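# Insert the peg into the block inside the box

## Task

Push the peg fully down into the hole of the block that sits on the floor of the open box, so it stays seated once the robot lets go, with nothing ending up fallen or left off the table.

## Robot and tools

Robot: two six-joint arms, left_arm and right_arm, each ending in a two-finger parallel gripper. Each stands on a mounting plate, and the two plates share a metal frame behind them; for any "too close" message, a plate and its half of the frame count as part of that arm. Calibrated bases in the scene frame: left_arm at (+0.014, +0.181, +0.187) m, quat_wxyz (+0.999, -0.036, +0.003, -0.023); right_arm at (-0.043, -0.183, +0.187) m, quat_wxyz (+0.999, +0.036, +0.002, -0.015).

Frames: the scene frame has its origin at table-top height, halfway between the nominal bases, +x out over the table, +y toward left_arm, +z up. Arm names are not image sides. Each arm reports its end_effector_position (m) and end_effector_quat_wxyz in its own base frame; fixed cameras and the table use the scene frame. Fingers point along the gripper's +z and close along its y. end_effector_position is the point between the pads, roughly 1 cm short of the tips. Reported hand poses can be off by a few cm, more at long reach.

A row: 14 numbers, always all 14. Left arm first: waist, shoulder, elbow, wrist pitch, wrist yaw, wrist roll, gripper opening; then the same seven for right_arm. Joint numbers are absolute target angles in radians (not offsets), in the same units Joint positions prints. Stated ranges: waist -2.618 to 3.054, shoulder 0.000 to 3.142, elbow 0.000 to 3.142, wrist pitch -1.571 to 1.571, wrist yaw -1.571 to 1.571, wrist roll -2.094 to 2.094. True ends may sit 0.059 rad either way; a target more than 0.059 past a stated end (and beyond the current angle) is rejected, and one beyond the true end is clipped, reported as "joint sent to its limit". Opening is an absolute command from -1 (closed) to +1 (fully open).

execute_actions: actions is a list of actions; each action is a list of up to 15 rows, one per 1/30 s step; a short action repeats its final row to fill 15 steps (0.5 s). An empty list just reports state. cameras: list of names; omitted, null or ["all"] gives every camera, [] none. Per step a joint target is kept within 0.339 rad of the measured angle for waist, shoulder and elbow and 2.2 for the wrist joints, and targets that would shift a gripper over 200 mm are scaled back, so far goals take several actions. Resend unfinished parts.

move: target is one row or a list of up to 15 rows of absolute angles. speed (rad/s, 0.01 to 12.57, default 0.5) caps the joint with the longest way to go; one value or one per target. blend (rad) rounds corners of a list. opening_speed (per second on the -1..+1 scale, at least 0.2) ramps gripper commands. blocking=false returns after about 0.5 s while the motion continues; a new move replaces it. Paths take at least 0.5 s and are cut off past 10 s. Gripper numbers of the first row go out at the start; later rows change the gripper only after arriving and resting. Moves do not avoid obstacles or the other arm. The "move:" line reports done, off_target (resting over 0.035 rad from target), moving, held or fault, plus limits=held if steps were withheld.

wait: seconds 0 to 10, arms keep their last command. stop: brakes a running move. zoom_image: camera (cam_head_left, cam_head_right, cam_left_wrist, cam_right_wrist, all 672x504) and region [x0, y0, x1, y1] in pixels from the top-left, at most 504 by 504. read_manual: section "licences"; no motion. finished_scene: scene = the current scene number; irreversible, call only when the peg is seated and stays so without the robot.

Results: Joint positions and Joint velocities give per arm the six joints in row order (rad, rad/s) plus the finger opening in m (0.093 fully open) and its rate. "within noise" means that arm is still. Joint targets are the angles currently driven toward; resend them to hold a joint still. Tool commands show gripper commands; to keep a gripper unchanged resend its current value, since 0 is a real command. "joint command not followed" means the clearance check altered targets. Joint torques (N m, positive toward larger angles) include the arm's weight and have offsets; joints 1 to 3 wrap at ±28 N m. Action calls also list joint positions at some steps.

Gripping: grip_measured uses the -1..+1 scale; pads meet near -0.94, and an object of width w mm reads about -0.94 + 0.0208·w, possibly up to 0.02 too high. For a firm hold on a rigid flat object send at least 0.24 below that reading and keep sending it; release with a value well above it. Avoid one sudden jump far below, which briefly squeezes very hard.

Avoid: dropping the peg or releasing it while moving, fast or hard contacts, targets far past a contact (they press harder), arm-to-arm hits or clamping the other arm's fingers, anything falling from the table. Holding loads or stretched poses heats motors: MOTOR HOT at 75 °C, an arm folds and idles at 90 °C, and goes limp at 100 °C. Loose objects may get nudged now and then. The simulation keeps running while you think, and running moves continue.

Each tool is called as name([rows], argument=value, ...), one row to a line, values as JSON.

## Session

execute_actions(actions=[])

Scene clock: 0.00 s.
left_arm: end_effector_position=(+0.3904, +0.0034, +0.0750) grip_measured=+1.000 end_effector_quat_wxyz=(+0.533, -0.034, +0.845, +0.014) | right_arm: end_effector_position=(+0.3826, -0.0317, +0.0874) grip_measured=+1.000 end_effector_quat_wxyz=(+0.563, +0.077, +0.822, -0.048)
Joint positions: left_arm=[-0.028 1.554 0.413 0.692 -0.086 -0.054 0.093] | right_arm=[-0.016 1.525 0.358 0.792 0.152 0.068 0.093]
Joint velocities: within noise
Joint torques (N m): no reading
Heat: left arm: 32 °C; right arm: 30 °C.
Joint targets: left_arm=[-0.028 1.547 0.422 0.695 -0.086 -0.054] | right_arm=[-0.016 1.516 0.368 0.802 0.152 0.068]
Tool commands: left_gripper/opening=+1.0 right_gripper/opening=+1.0

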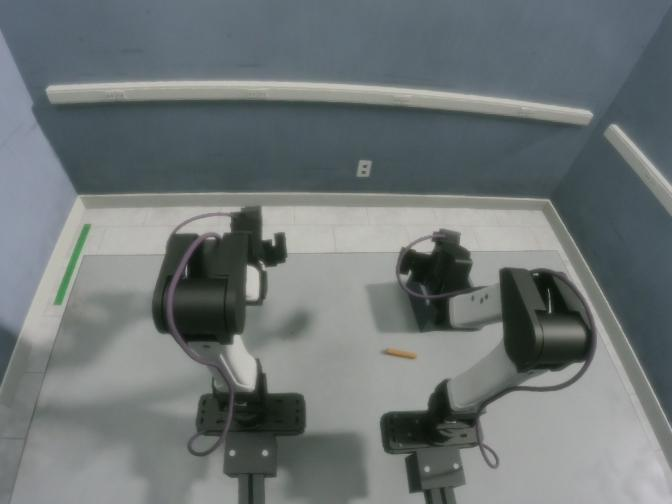

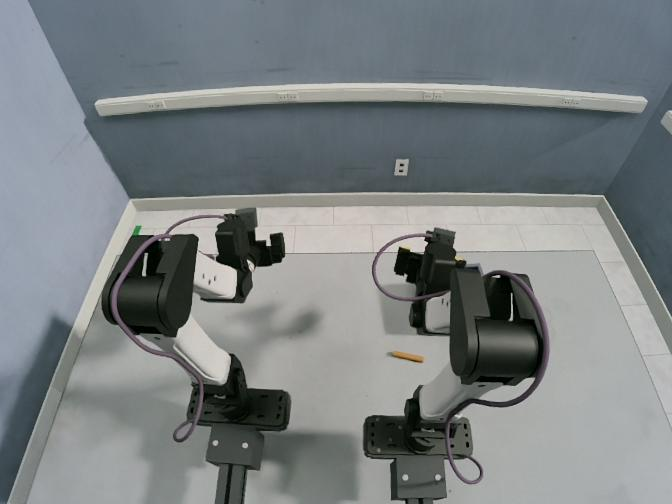

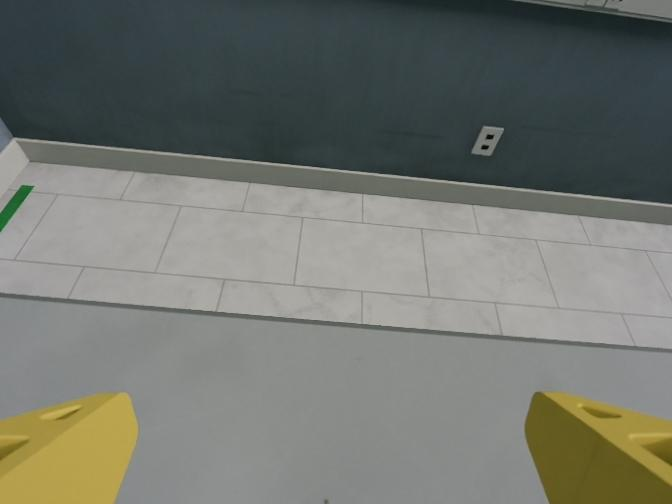

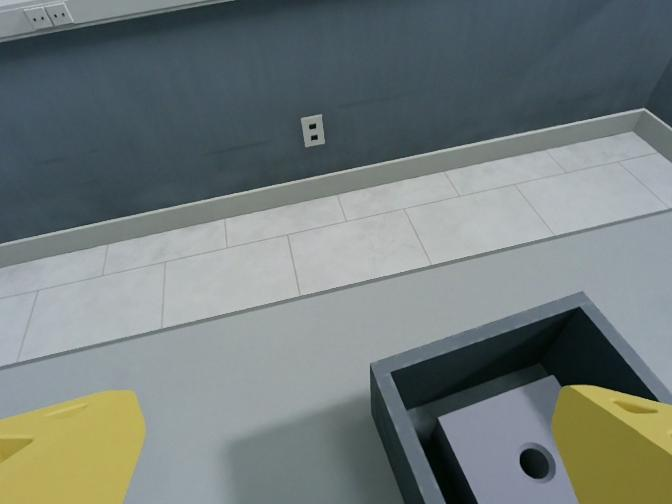

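move(target=[-0.028,1.554,0.413,0.692,-0.086,-0.054,1,0.0,1.4956,1.1173,-1.1925,0.072,0,1], speed=0.8)

Scene clock: 37.00 s.
left_arm: end_effector_position=(+0.3904, +0.0034, +0.0750) grip_measured=+1.000 end_effector_quat_wxyz=(+0.533, -0.034, +0.845, +0.014) | right_arm: end_effector_position=(+0.2416, -0.0156, +0.0854) grip_measured=+1.000 end_effector_quat_wxyz=(-0.027, +0.009, +0.999, -0.040)
Joint positions: left_arm=[-0.028 1.554 0.413 0.692 -0.086 -0.054 0.093] | right_arm=[-0.008 1.525 1.083 -1.184 0.081 0.012 0.093]
Joint velocities: within noise
Joint torques (N m): left_arm=[0.02 -4.04 5.12 2.16 0 -0.05] | right_arm=[1.31 -8.02 10.24 -0.02 -0.02 -0.09]
Heat: left arm: 33 °C; right arm: 32 °C.
Joint targets: left_arm=[-0.028 1.554 0.413 0.692 -0.086 -0.054] | right_arm=[0.000 1.496 1.117 -1.193 0.072 0.000]
move: done

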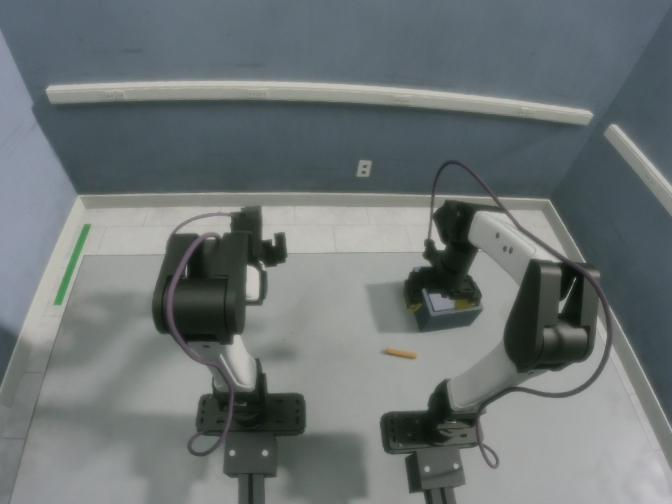

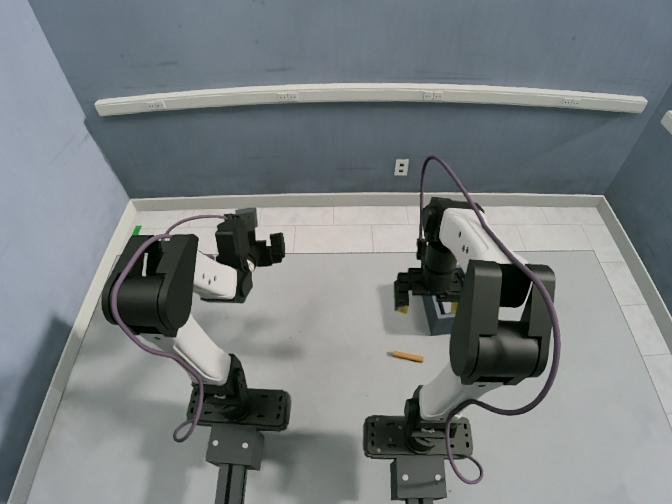

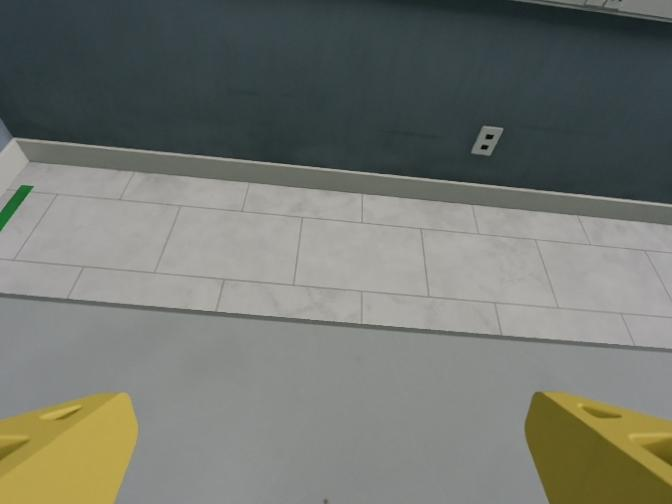

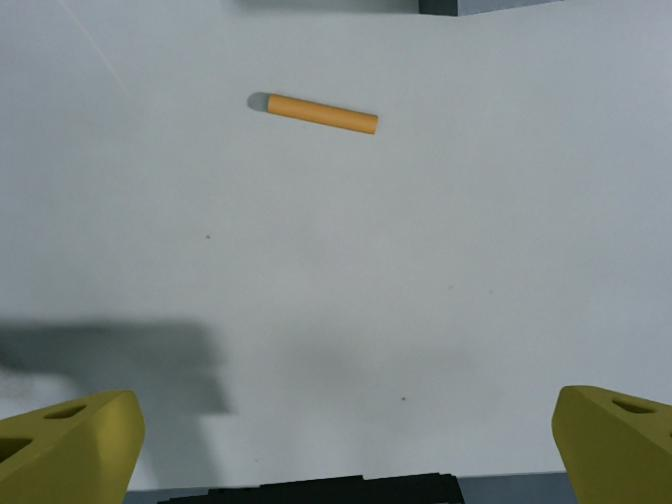

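move(target=[-0.028,1.554,0.413,0.692,-0.086,-0.054,1,-0.15,1.885,1.624,-1.259,0.072,0,1], speed=0.8, cameras=["cam_head_left","cam_right_wrist"])

zoom_image(camera="cam_right_wrist", region=[150, 0, 654, 504])

Scene clock: 66.83 s.
left_arm: end_effector_position=(+0.3904, +0.0034, +0.0750) grip_measured=+1.000 end_effector_quat_wxyz=(+0.533, -0.034, +0.845, +0.014) | right_arm: end_effector_position=(+0.3530, -0.0649, +0.1124) grip_measured=+1.000 end_effector_quat_wxyz=(+0.014, +0.079, +0.996, -0.040)
Joint positions: left_arm=[-0.028 1.554 0.413 0.692 -0.086 -0.054 0.093] | right_arm=[-0.145 1.873 1.587 -1.252 0.078 0.011 0.093]
Joint velocities: within noise
Joint torques (N m): left_arm=[-0.02 -4.08 5.14 2.16 -0.01 -0.05] | right_arm=[0.39 -7.84 10.82 0.15 -0.01 -0.09]
Heat: left arm: 33 °C; right arm: 37 °C.
Joint targets: left_arm=[-0.028 1.554 0.413 0.692 -0.086 -0.054] | right_arm=[-0.150 1.885 1.624 -1.259 0.072 0.000]
move: off_target (right_arm); right_arm: the elbow is farthest, 0.037 rad from its target
Images, in order (width x height): cam_head_left 672x504, cam_right_wrist 672x504.

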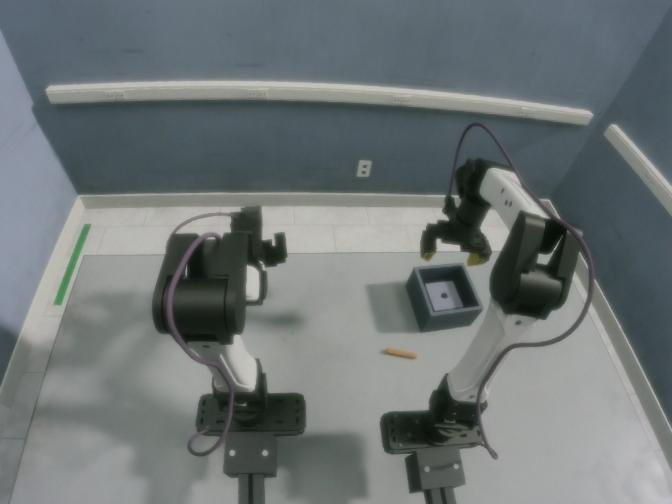

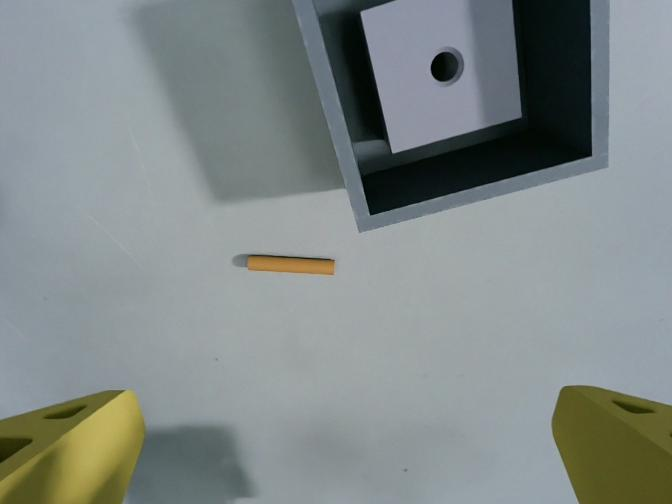

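Scaled by 1.000.

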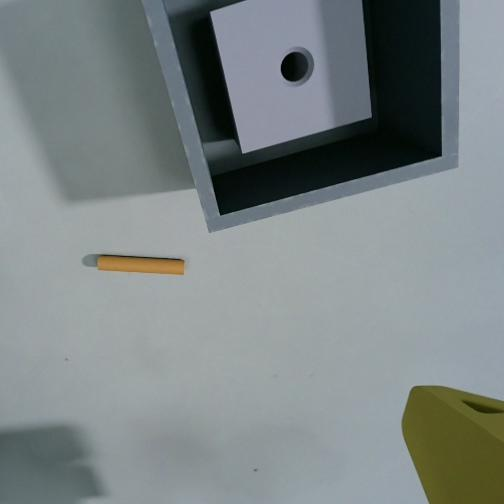

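move([
  [-0.028,1.554,0.413,0.692,-0.086,-0.054,1,-0.9,1.6,1.2,0.0,0.0,0,1],
  [-1.047,2.382,1.75,-0.969,-0.04,0.707,1,-0.9,1.6,1.2,0.0,0.0,0,1],
], speed=0.9)

Scene clock: 198.17 s.
left_arm: end_effector_position=(+0.2210, -0.3715, -0.0410) grip_measured=+1.000 end_effector_quat_wxyz=(-0.012, +0.767, +0.641, +0.024) | right_arm: end_effector_position=(+0.3124, -0.3962, +0.2254) grip_measured=+1.000 end_effector_quat_wxyz=(+0.478, +0.375, +0.760, -0.233)
Joint positions: left_arm=[-1.051 2.361 1.721 -0.962 -0.044 0.698 0.093] | right_arm=[-0.899 1.64 1.217 -0.027 0.011 0.011 0.093]
Joint velocities: within noise
Joint torques (N m): left_arm=[0.21 -7.97 7.99 0.27 0.04 0.02] | right_arm=[0.44 -12 7.01 2.14 -0.07 -0.11]
Heat: left arm: 35 °C; right arm: 41 °C.
Joint targets: left_arm=[-1.047 2.382 1.750 -0.969 -0.040 0.707] | right_arm=[-0.900 1.600 1.200 0.000 0.000 0.000]
move: off_target (right_arm); right_arm: the shoulder is farthest, 0.040 rad from its target

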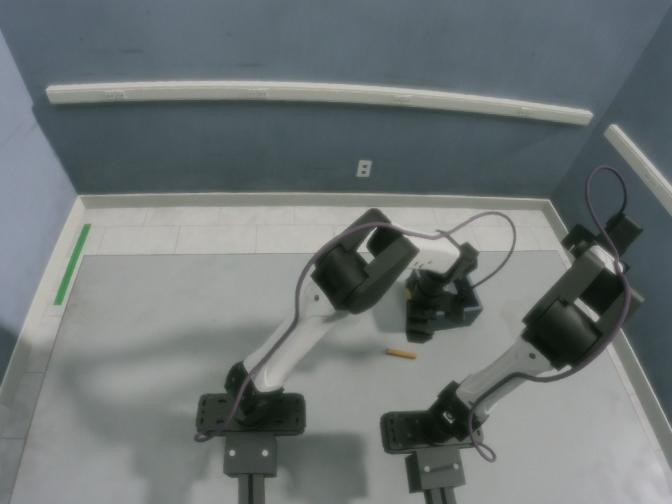

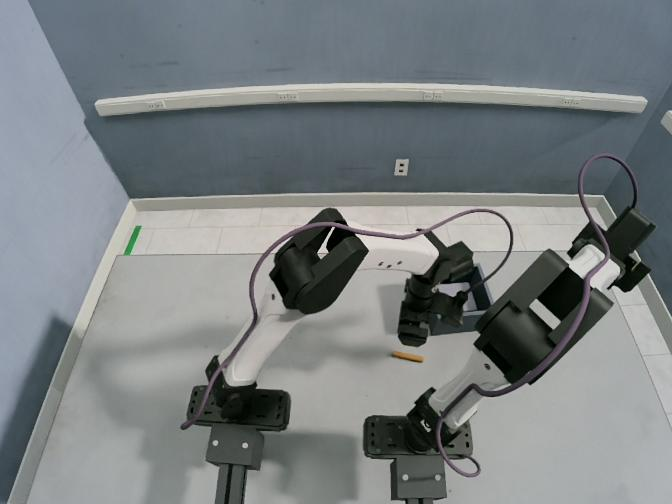

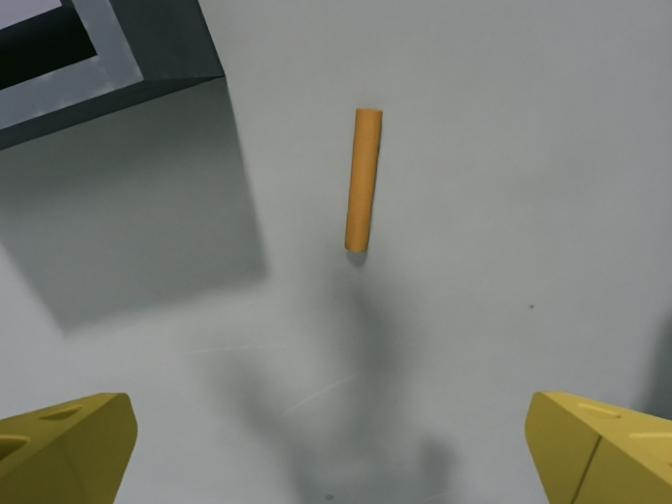

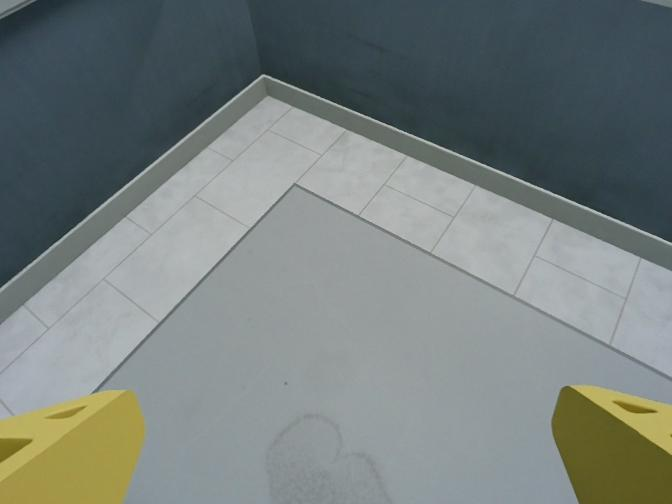

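move(target=[-1.047,2.535,1.70,-0.787,-0.04,0.707,1,-0.9,1.6,1.2,0.0,0.0,0,1], cameras=["cam_head_left","cam_left_wrist"])

Scene clock: 209.97 s.
left_arm: end_effector_position=(+0.2220, -0.3733, -0.1132) grip_measured=+1.000 end_effector_quat_wxyz=(-0.020, +0.767, +0.640, +0.026) | right_arm: end_effector_position=(+0.3124, -0.3962, +0.2255) grip_measured=+1.000 end_effector_quat_wxyz=(+0.478, +0.375, +0.760, -0.233)
Joint positions: left_arm=[-1.051 2.522 1.703 -0.8 -0.044 0.699 0.093] | right_arm=[-0.899 1.64 1.217 -0.026 0.011 0.011 0.093]
Joint velocities: within noise
Joint torques (N m): left_arm=[0.18 -9.16 4.85 0.45 0.07 0.02] | right_arm=[0.27 -12.04 6.82 2.13 -0.05 -0.07]
Heat: left arm: 34 °C; right arm: 40 °C.
Joint targets: left_arm=[-1.047 2.535 1.700 -0.787 -0.040 0.707] | right_arm=[-0.900 1.600 1.200 0.000 0.000 0.000]
move: off_target (right_arm); right_arm: the shoulder is farthest, 0.040 rad from its target
Images, in order (width x height): cam_head_left 672x504, cam_left_wrist 672x504.

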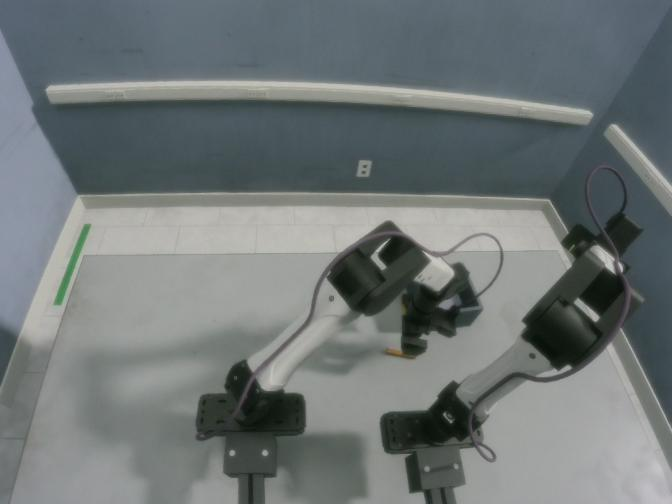

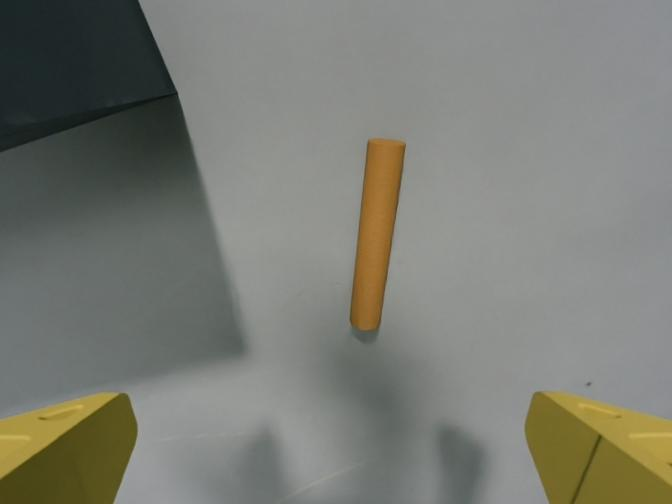

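move([
  [-1.132,2.60,1.85,-0.884,-0.045,0.70,1,-0.9,1.6,1.2,0.0,0.0,0,1],
], cameras=["cam_head_left","cam_left_wrist"])

Scene clock: 219.30 s.
left_arm: end_effector_position=(+0.1969, -0.4036, -0.1098) grip_measured=+1.000 end_effector_quat_wxyz=(-0.023, +0.793, +0.608, +0.027) | right_arm: end_effector_position=(+0.3124, -0.3962, +0.2255) grip_measured=+1.000 end_effector_quat_wxyz=(+0.478, +0.375, +0.760, -0.233)
Joint positions: left_arm=[-1.133 2.575 1.824 -0.877 -0.044 0.699 0.093] | right_arm=[-0.899 1.64 1.217 -0.026 0.011 0.011 0.093]
Joint velocities: within noise
Joint torques (N m): left_arm=[0.08 -8.49 7.45 0.19 -0.02 -0.03] | right_arm=[0.39 -12.01 6.97 2.09 -0.1 -0.07]
Heat: left arm: 36 °C; right arm: 39 °C.
Joint targets: left_arm=[-1.132 2.600 1.850 -0.884 -0.045 0.700] | right_arm=[-0.900 1.600 1.200 0.000 0.000 0.000]
move: off_target (right_arm); right_arm: the shoulder is farthest, 0.040 rad from its target
Images, in order (width x height): cam_head_left 672x504, cam_left_wrist 672x504.

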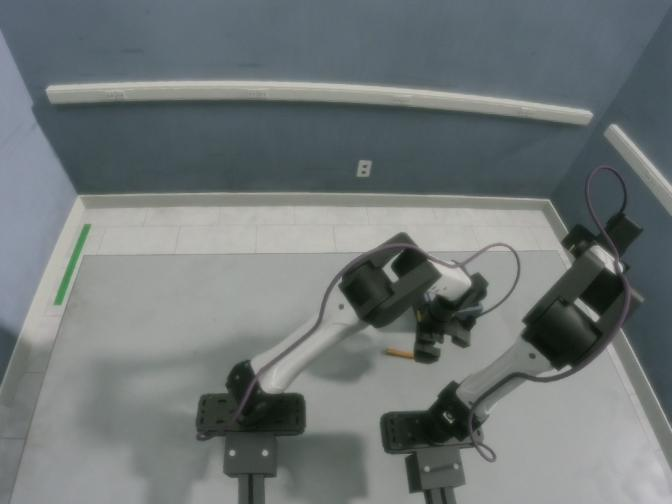

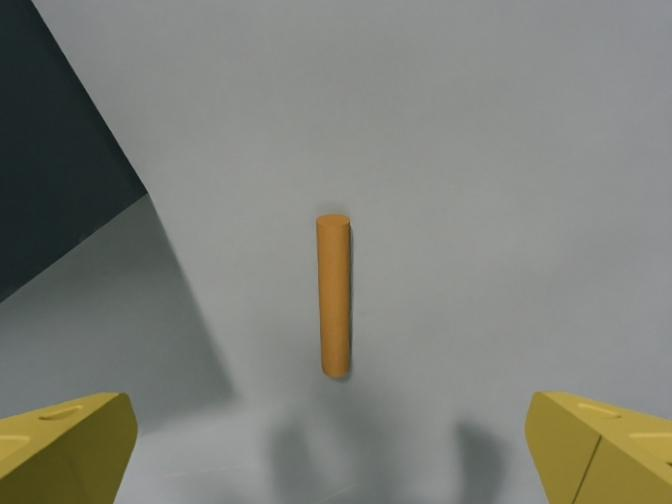

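move([
  [-1.132,2.825,1.90,-0.704,-0.045,0.70,1,-0.9,1.6,1.2,0.0,0.0,0,1],
], cameras=["cam_head_left","cam_left_wrist"], speed=0.3)

Scene clock: 226.03 s.
left_arm: end_effector_position=(+0.1956, -0.4002, -0.2012) grip_measured=+1.000 end_effector_quat_wxyz=(-0.032, +0.793, +0.608, +0.030) | right_arm: end_effector_position=(+0.3124, -0.3962, +0.2255) grip_measured=+1.000 end_effector_quat_wxyz=(+0.478, +0.375, +0.760, -0.233)
Joint positions: left_arm=[-1.133 2.805 1.875 -0.717 -0.045 0.699 0.093] | right_arm=[-0.899 1.64 1.217 -0.026 0.011 0.011 0.093]
Joint velocities: within noise
Joint torques (N m): left_arm=[-0.01 -9.33 6.84 0.41 0.02 -0.04] | right_arm=[0.42 -12.08 6.83 2.13 -0.1 -0.07]
Heat: left arm: 37 °C; right arm: 39 °C.
Joint targets: left_arm=[-1.132 2.825 1.900 -0.704 -0.045 0.700] | right_arm=[-0.900 1.600 1.200 0.000 0.000 0.000]
move: off_target (right_arm); right_arm: the shoulder is farthest, 0.040 rad from its target
Images, in order (width x height): cam_head_left 672x504, cam_left_wrist 672x504.

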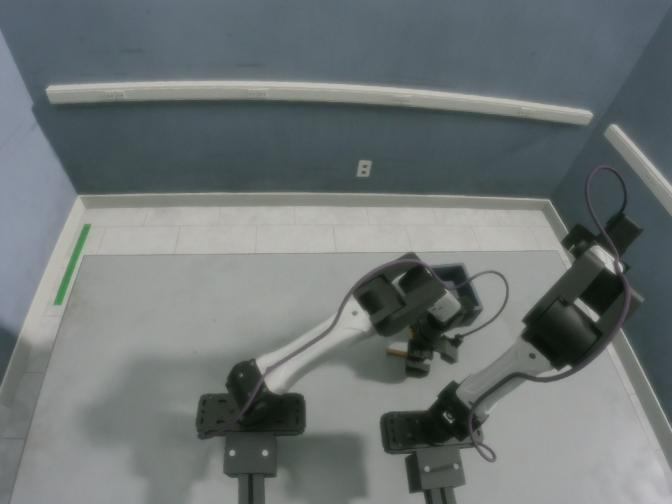

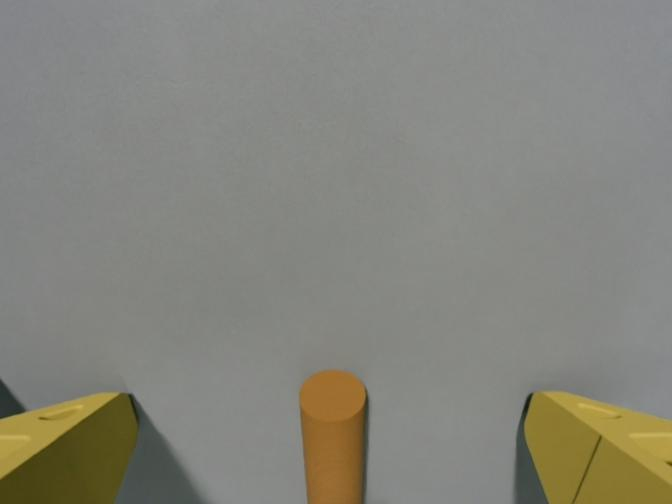

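move([
  [-1.102,2.788,1.772,-0.6,-0.045,0.73,1,-0.9,1.6,1.2,0.0,0.0,0,1],
], cameras=["cam_left_wrist"], speed=0.3)

Scene clock: 236.03 s.
left_arm: end_effector_position=(+0.1994, -0.3998, -0.2044) grip_measured=+1.000 end_effector_quat_wxyz=(-0.010, +0.794, +0.608, +0.020) | right_arm: end_effector_position=(+0.3125, -0.3963, +0.2255) grip_measured=+1.000 end_effector_quat_wxyz=(+0.478, +0.375, +0.759, -0.233)
Joint positions: left_arm=[-1.121 2.778 1.802 -0.622 -0.034 0.714 0.093] | right_arm=[-0.899 1.64 1.217 -0.026 0.011 0.011 0.093]
Joint velocities: within noise
Joint torques (N m): left_arm=[1.44 -10.1 2.13 0.6 -0.11 0.11] | right_arm=[0.36 -12.05 6.95 2.14 -0.1 -0.05]
Heat: left arm: 38 °C; right arm: 40 °C.
Joint targets: left_arm=[-1.102 2.788 1.772 -0.600 -0.045 0.730] | right_arm=[-0.900 1.600 1.200 0.000 0.000 0.000]
move: off_target (right_arm); right_arm: the shoulder is farthest, 0.040 rad from its target
Images, in order (width x height): cam_left_wrist 672x504.

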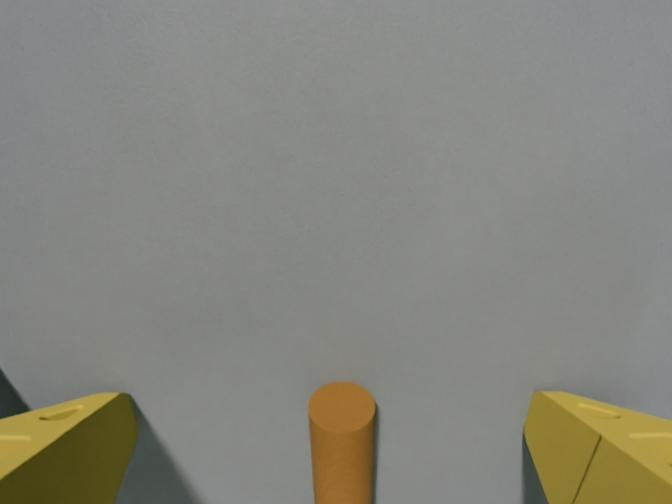

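move([
  [-1.121,2.74,1.80,-0.64,-0.045,0.714,1,-0.9,1.6,1.2,0.0,0.0,0,1],
  [-1.106,2.782,1.815,-0.648,-0.045,0.728,1,-0.9,1.6,1.2,0.0,0.0,0,1],
], cameras=["cam_left_wrist"], speed=0.3)

Scene clock: 244.23 s.
left_arm: end_effector_position=(+0.1994, -0.4000, -0.2034) grip_measured=+1.000 end_effector_quat_wxyz=(-0.011, +0.796, +0.604, +0.019) | right_arm: end_effector_position=(+0.3125, -0.3963, +0.2255) grip_measured=+1.000 end_effector_quat_wxyz=(+0.478, +0.375, +0.759, -0.233)
Joint positions: left_arm=[-1.121 2.776 1.802 -0.625 -0.034 0.722 0.093] | right_arm=[-0.899 1.64 1.217 -0.026 0.011 0.011 0.093]
Joint velocities: within noise
Joint torques (N m): left_arm=[1.14 -10.4 5.76 0.08 -0.11 0] | right_arm=[0.38 -12.01 6.86 2.13 -0.07 -0.09]
Heat: left arm: 40 °C; right arm: 41 °C.
Joint targets: left_arm=[-1.106 2.782 1.815 -0.648 -0.045 0.728] | right_arm=[-0.900 1.600 1.200 0.000 0.000 0.000]
move: off_target (right_arm); right_arm: the shoulder is farthest, 0.040 rad from its target
Images, in order (width x height): cam_left_wrist 672x504.

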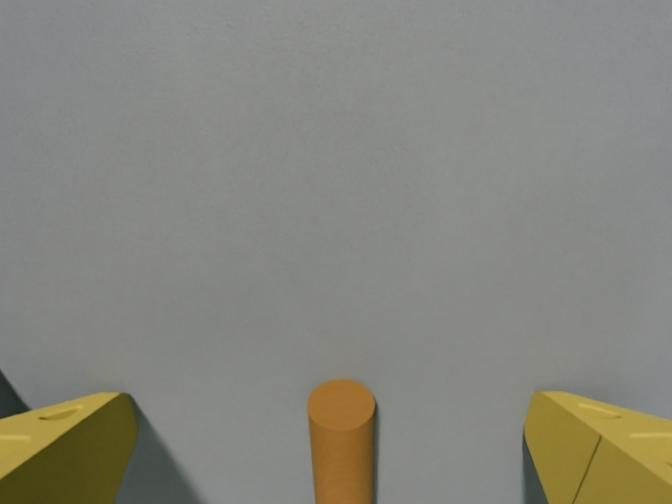

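move([
  [-1.121,2.69,1.80,-0.60,-0.045,0.722,1,-0.9,1.6,1.2,0.0,0.0,0,1],
  [-1.106,2.69,1.815,-0.74,-0.045,0.728,1,-0.9,1.6,1.2,0.0,0.0,0,1],
  [-1.106,2.782,1.815,-0.648,-0.045,0.728,1,-0.9,1.6,1.2,0.0,0.0,0,1],
], cameras=["cam_left_wrist"], speed=0.3)

Scene clock: 250.97 s.
left_arm: end_effector_position=(+0.2004, -0.3920, -0.1956) grip_measured=+1.000 end_effector_quat_wxyz=(-0.026, +0.794, +0.607, +0.024) | right_arm: end_effector_position=(+0.3125, -0.3963, +0.2255) grip_measured=+1.000 end_effector_quat_wxyz=(+0.478, +0.375, +0.759, -0.233)
Joint positions: left_arm=[-1.112 2.759 1.802 -0.674 -0.037 0.723 0.093] | right_arm=[-0.899 1.64 1.217 -0.026 0.011 0.011 0.093]
Joint velocities: within noise
Joint torques (N m): left_arm=[0.36 -8.92 5.79 0.57 -0.08 0] | right_arm=[0.25 -12.03 6.95 2.11 -0.04 -0.08]
Heat: left arm: 40 °C; right arm: 41 °C.
Joint targets: left_arm=[-1.106 2.782 1.815 -0.648 -0.045 0.728] | right_arm=[-0.900 1.600 1.200 0.000 0.000 0.000]
move: off_target (right_arm); right_arm: the shoulder is farthest, 0.040 rad from its target
Images, in order (width x height): cam_left_wrist 672x504.

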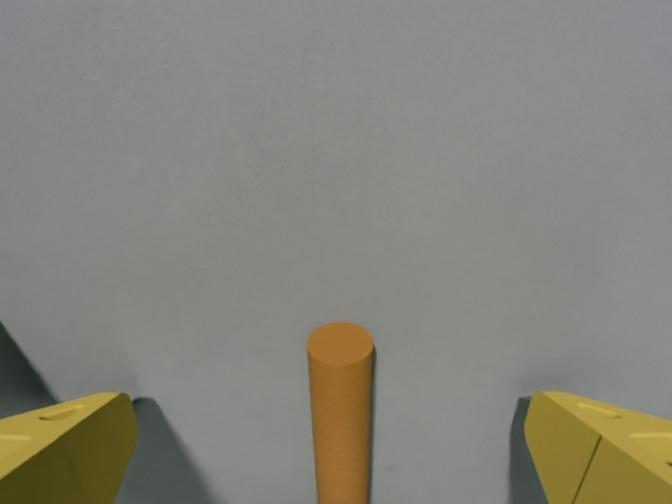

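move([
  [-1.106,2.795,1.815,-0.635,-0.045,0.728,1,-0.9,1.6,1.2,0.0,0.0,0,1],
  [-1.106,2.795,1.815,-0.635,-0.045,0.728,-0.9,-0.9,1.6,1.2,0.0,0.0,0,1],
], cameras=["cam_left_wrist"], speed=0.3, opening_speed=1.5)

Scene clock: 257.33 s.
left_arm: end_effector_position=(+0.2016, -0.3942, -0.2012) grip_measured=-0.850 end_effector_quat_wxyz=(-0.019, +0.794, +0.607, +0.023) | right_arm: end_effector_position=(+0.3125, -0.3962, +0.2255) grip_measured=+1.000 end_effector_quat_wxyz=(+0.478, +0.375, +0.759, -0.233)
Joint positions: left_arm=[-1.112 2.772 1.802 -0.648 -0.038 0.723 0.004] | right_arm=[-0.899 1.64 1.217 -0.026 0.011 0.011 0.093]
Joint velocities: within noise
Joint torques (N m): left_arm=[0.43 -8.91 5.76 0.43 -0.07 0] | right_arm=[0.39 -12.08 6.83 2.13 -0.08 -0.11]
Heat: left arm: 40 °C; right arm: 42 °C.
Joint targets: left_arm=[-1.106 2.795 1.815 -0.635 -0.045 0.728] | right_arm=[-0.900 1.600 1.200 0.000 0.000 0.000]
move: off_target (right_arm); right_arm: the shoulder is farthest, 0.040 rad from its target
Images, in order (width x height): cam_left_wrist 672x504.

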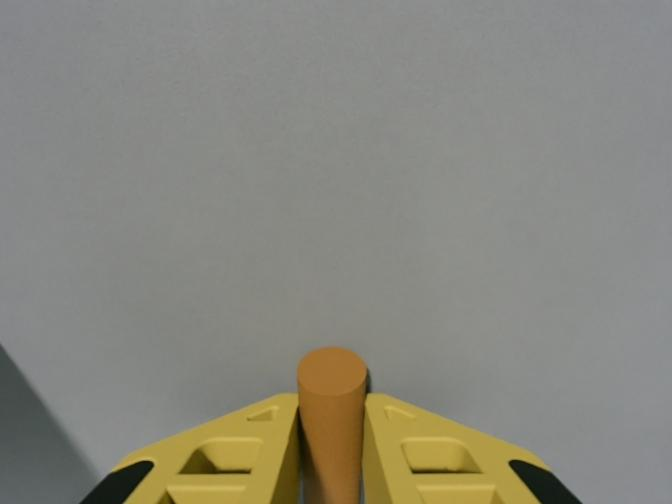

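move([
  [-1.106,2.4,1.815,-1.03,-0.045,0.728,-0.9,-0.9,1.6,1.2,0.0,0.0,0,1],
  [-0.367,1.797,1.674,-1.464,-0.069,-1.083,-0.9,-0.9,1.6,1.2,0.0,0.0,0,1],
], speed=0.7, blend=0.1)

move(target=[-0.367,1.797,1.674,-1.464,-0.069,-1.083,-0.9,0.7,1.46,0.1,1.326,0,0,1], speed=0.7)

Scene clock: 310.87 s.
left_arm: end_effector_position=(+0.3129, -0.1104, +0.1507) grip_measured=-0.851 end_effector_quat_wxyz=(+0.009, -0.344, +0.938, +0.033) | right_arm: end_effector_position=(+0.3125, -0.3962, +0.2255) grip_measured=+1.000 end_effector_quat_wxyz=(+0.478, +0.375, +0.759, -0.233)
Joint positions: left_arm=[-0.37 1.83 1.685 -1.455 -0.061 -1.073 0.004] | right_arm=[-0.899 1.64 1.217 -0.026 0.011 0.011 0.093]
Joint velocities: within noise
Joint torques (N m): left_arm=[0.05 -9.09 4.67 0.15 -0.17 -0.15] | right_arm=[0.38 -12 6.89 2.11 -0.09 -0.06]
Heat: left arm: 42 °C; right arm: 44 °C.
Joint targets: left_arm=[-0.367 1.797 1.674 -1.464 -0.069 -1.083] | right_arm=[-0.900 1.600 1.200 0.000 0.000 0.000]
move: off_target (right_arm); right_arm: the shoulder is farthest, 0.040 rad from its target

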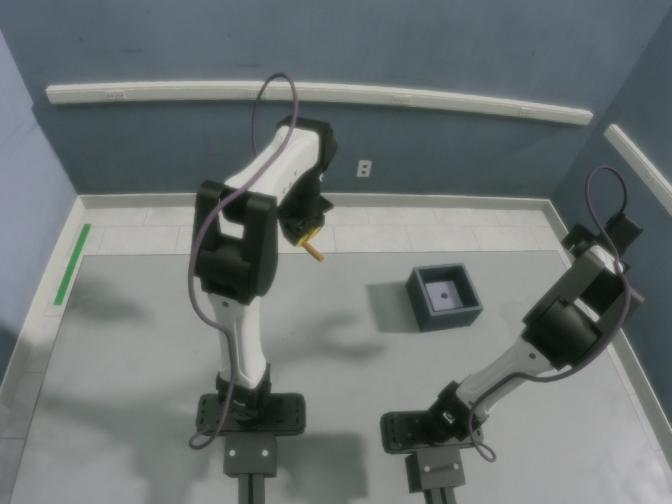

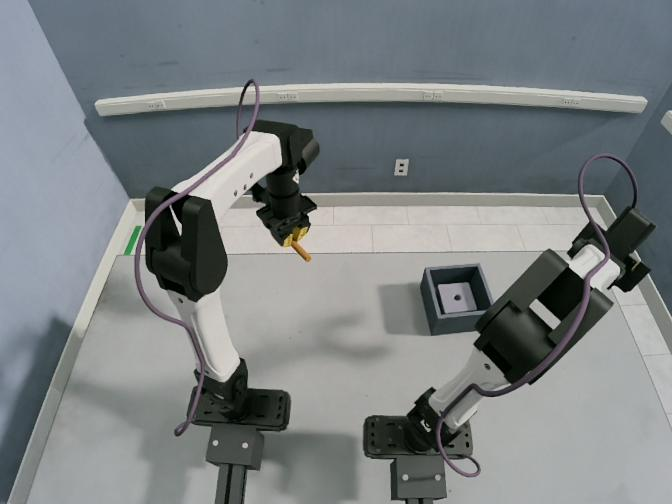

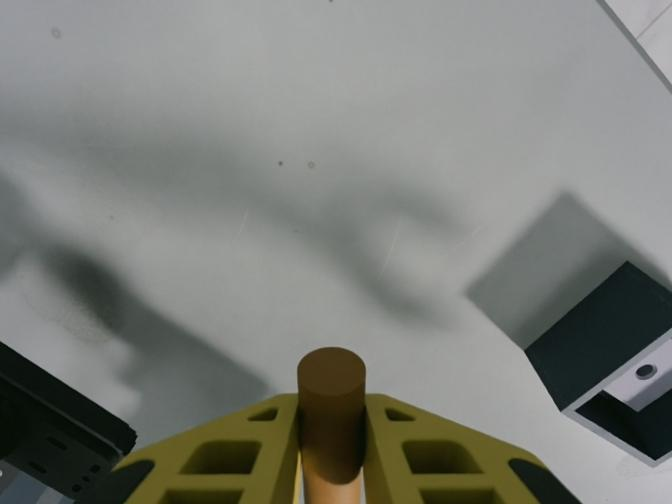

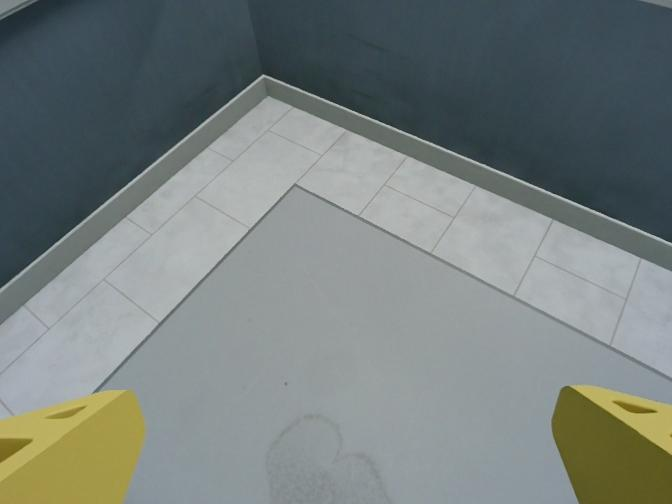

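Scene clock: 313.93 s.
left_arm: end_effector_position=(+0.3127, -0.1104, +0.1507) grip_measured=-0.851 end_effector_quat_wxyz=(+0.009, -0.344, +0.938, +0.033) | right_arm: end_effector_position=(+0.2659, +0.2210, +0.1315) grip_measured=+1.000 end_effector_quat_wxyz=(+0.641, -0.245, +0.689, +0.234)
Joint positions: left_arm=[-0.37 1.83 1.685 -1.456 -0.061 -1.074 0.004] | right_arm=[0.696 1.482 0.111 1.302 0.004 0.008 0.093]
Joint velocities: within noise
Joint torques (N m): left_arm=[0.09 -9.14 4.75 0.15 -0.17 -0.15] | right_arm=[0.79 -5.46 4.36 2.22 -0.05 -0.05]
Heat: left arm: 43 °C; right arm: 44 °C.
Joint targets: left_arm=[-0.367 1.797 1.674 -1.464 -0.069 -1.083] | right_arm=[0.700 1.460 0.100 1.326 0.000 0.000]
move: done

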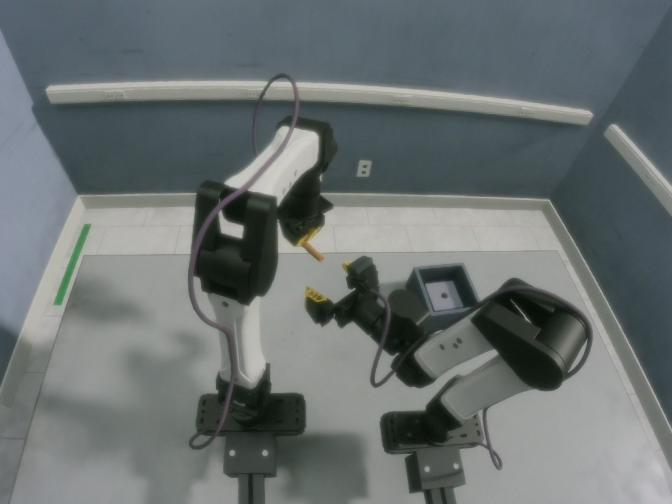

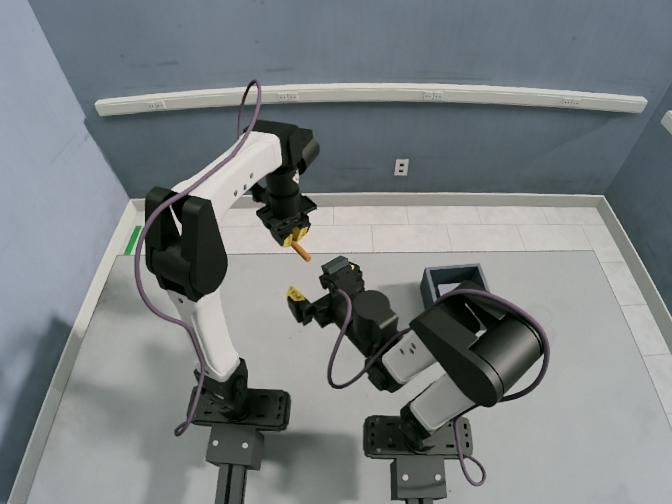

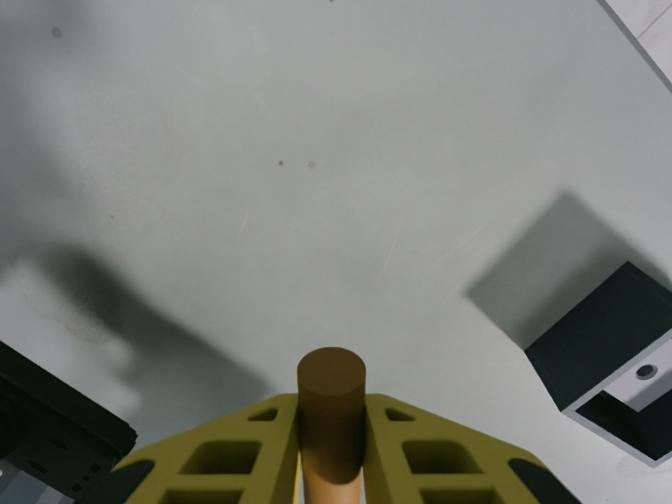

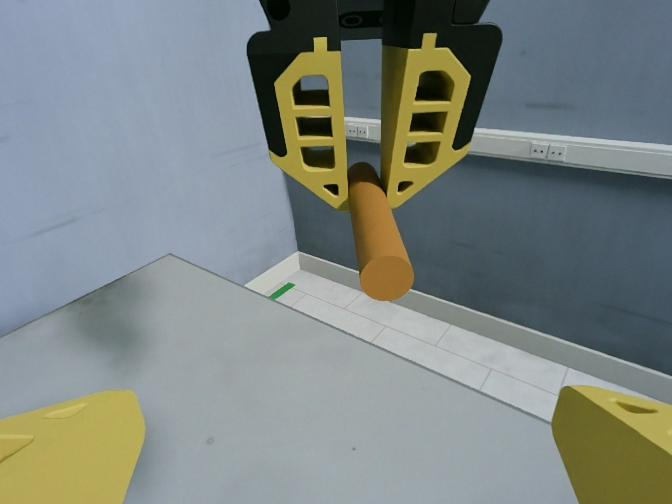

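move([
  [-0.367,1.797,1.674,-1.464,-0.069,-1.083,-0.9,0.62,1.63,0.08,1.56,-0.12,0,1],
], cameras=["cam_right_wrist"])

Scene clock: 332.80 s.
left_arm: end_effector_position=(+0.3126, -0.1103, +0.1507) grip_measured=-0.851 end_effector_quat_wxyz=(+0.009, -0.344, +0.938, +0.033) | right_arm: end_effector_position=(+0.2677, +0.2165, +0.1170) grip_measured=+1.000 end_effector_quat_wxyz=(+0.633, -0.258, +0.686, +0.250)
Joint positions: left_arm=[-0.37 1.83 1.685 -1.456 -0.061 -1.074 0.004] | right_arm=[0.628 1.621 0.09 1.457 -0.107 0.008 0.093]
Joint velocities: within noise
Joint torques (N m): left_arm=[0.03 -9.13 4.71 0.14 -0.16 -0.14] | right_arm=[-0.32 -3.06 3.54 3.07 -0.11 -0.05]
Heat: left arm: 43 °C; right arm: 39 °C.
Joint targets: left_arm=[-0.367 1.797 1.674 -1.464 -0.069 -1.083] | right_arm=[0.620 1.630 0.080 1.560 -0.120 0.000]
move: off_target (right_arm); right_arm: the wrist pitch is farthest, 0.103 rad from its target
Images, in order (width x height): cam_right_wrist 672x504.

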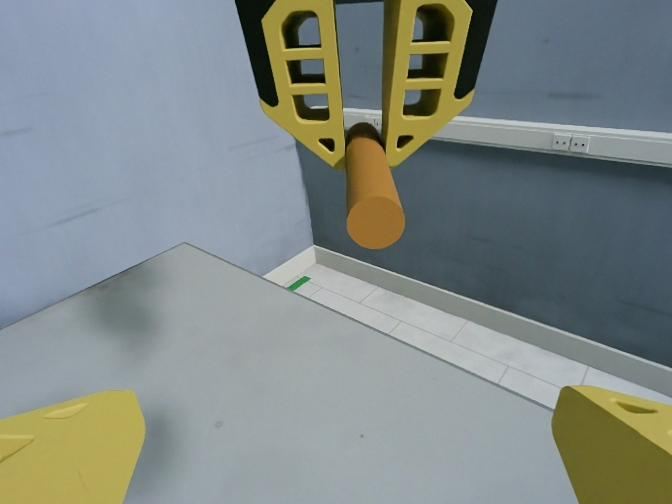

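move([
  [-0.367,1.797,1.674,-1.464,-0.069,-1.083,-0.9,0.622,1.72,0.335,1.40,-0.12,0,1],
], cameras=["cam_right_wrist","cam_head_left"], speed=0.3)

Scene clock: 348.60 s.
left_arm: end_effector_position=(+0.3126, -0.1103, +0.1507) grip_measured=-0.851 end_effector_quat_wxyz=(+0.009, -0.344, +0.938, +0.033) | right_arm: end_effector_position=(+0.3119, +0.2488, +0.1438) grip_measured=+1.000 end_effector_quat_wxyz=(+0.658, -0.252, +0.661, +0.257)
Joint positions: left_arm=[-0.37 1.83 1.685 -1.456 -0.061 -1.074 0.004] | right_arm=[0.628 1.708 0.309 1.397 -0.108 0.008 0.093]
Joint velocities: within noise
Joint torques (N m): left_arm=[0.03 -9.1 4.71 0.15 -0.18 -0.15] | right_arm=[-0.08 -4.26 7.88 1.98 -0.09 -0.05]
Heat: left arm: 43 °C; right arm: 44 °C.
Joint targets: left_arm=[-0.367 1.797 1.674 -1.464 -0.069 -1.083] | right_arm=[0.622 1.720 0.335 1.400 -0.120 0.000]
move: done
Images, in order (width x height): cam_head_left 672x504, cam_right_wrist 672x504.

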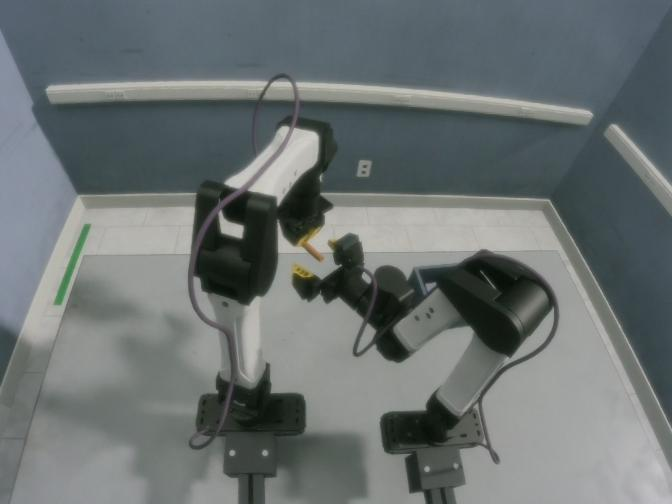

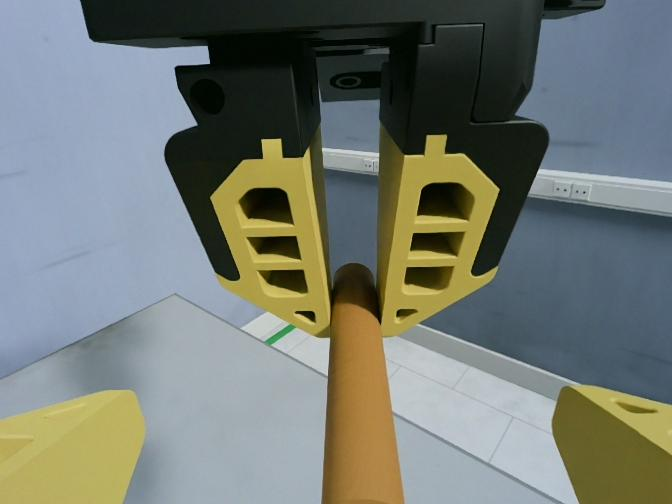

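move([
  [-0.367,1.797,1.674,-1.464,-0.069,-1.083,-0.9,0.622,1.785,0.36,1.435,-0.12,0,1],
  [-0.367,1.797,1.674,-1.464,-0.069,-1.083,-0.9,0.622,1.785,0.36,1.435,-0.12,0,-0.9],
], cameras=["cam_right_wrist","cam_left_wrist"], speed=0.3, opening_speed=1.5)

Scene clock: 359.50 s.
left_arm: end_effector_position=(+0.3116, -0.1094, +0.1508) grip_measured=-0.851 end_effector_quat_wxyz=(+0.008, -0.344, +0.938, +0.036) | right_arm: end_effector_position=(+0.3180, +0.2525, +0.1277) grip_measured=-0.857 end_effector_quat_wxyz=(+0.646, -0.255, +0.674, +0.253)
Joint positions: left_arm=[-0.37 1.83 1.685 -1.462 -0.064 -1.074 0.004] | right_arm=[0.626 1.774 0.333 1.403 -0.108 0.008 0.004]
Joint velocities: within noise
Joint torques (N m): left_arm=[-0.03 -9.1 4.7 0.2 -0.13 -0.15] | right_arm=[0.12 -4.72 7.87 2.33 -0.12 -0.05]
Heat: left arm: 43 °C; right arm: 42 °C.
Joint targets: left_arm=[-0.367 1.797 1.674 -1.464 -0.069 -1.083] | right_arm=[0.622 1.785 0.360 1.435 -0.120 0.000]
move: done
Images, in order (width x height): cam_left_wrist 672x504, cam_right_wrist 672x504.

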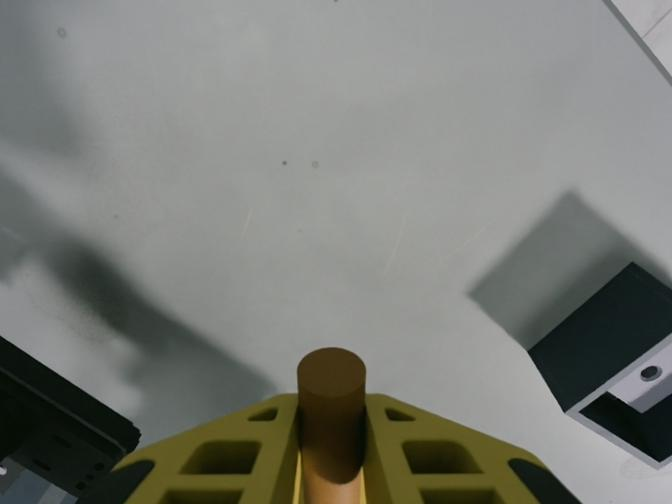

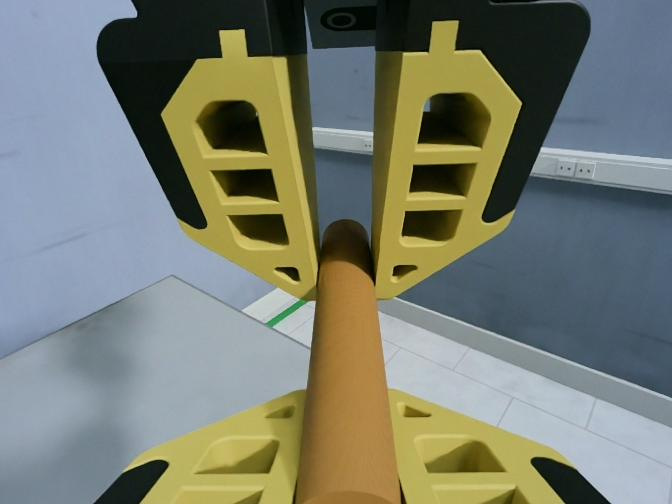

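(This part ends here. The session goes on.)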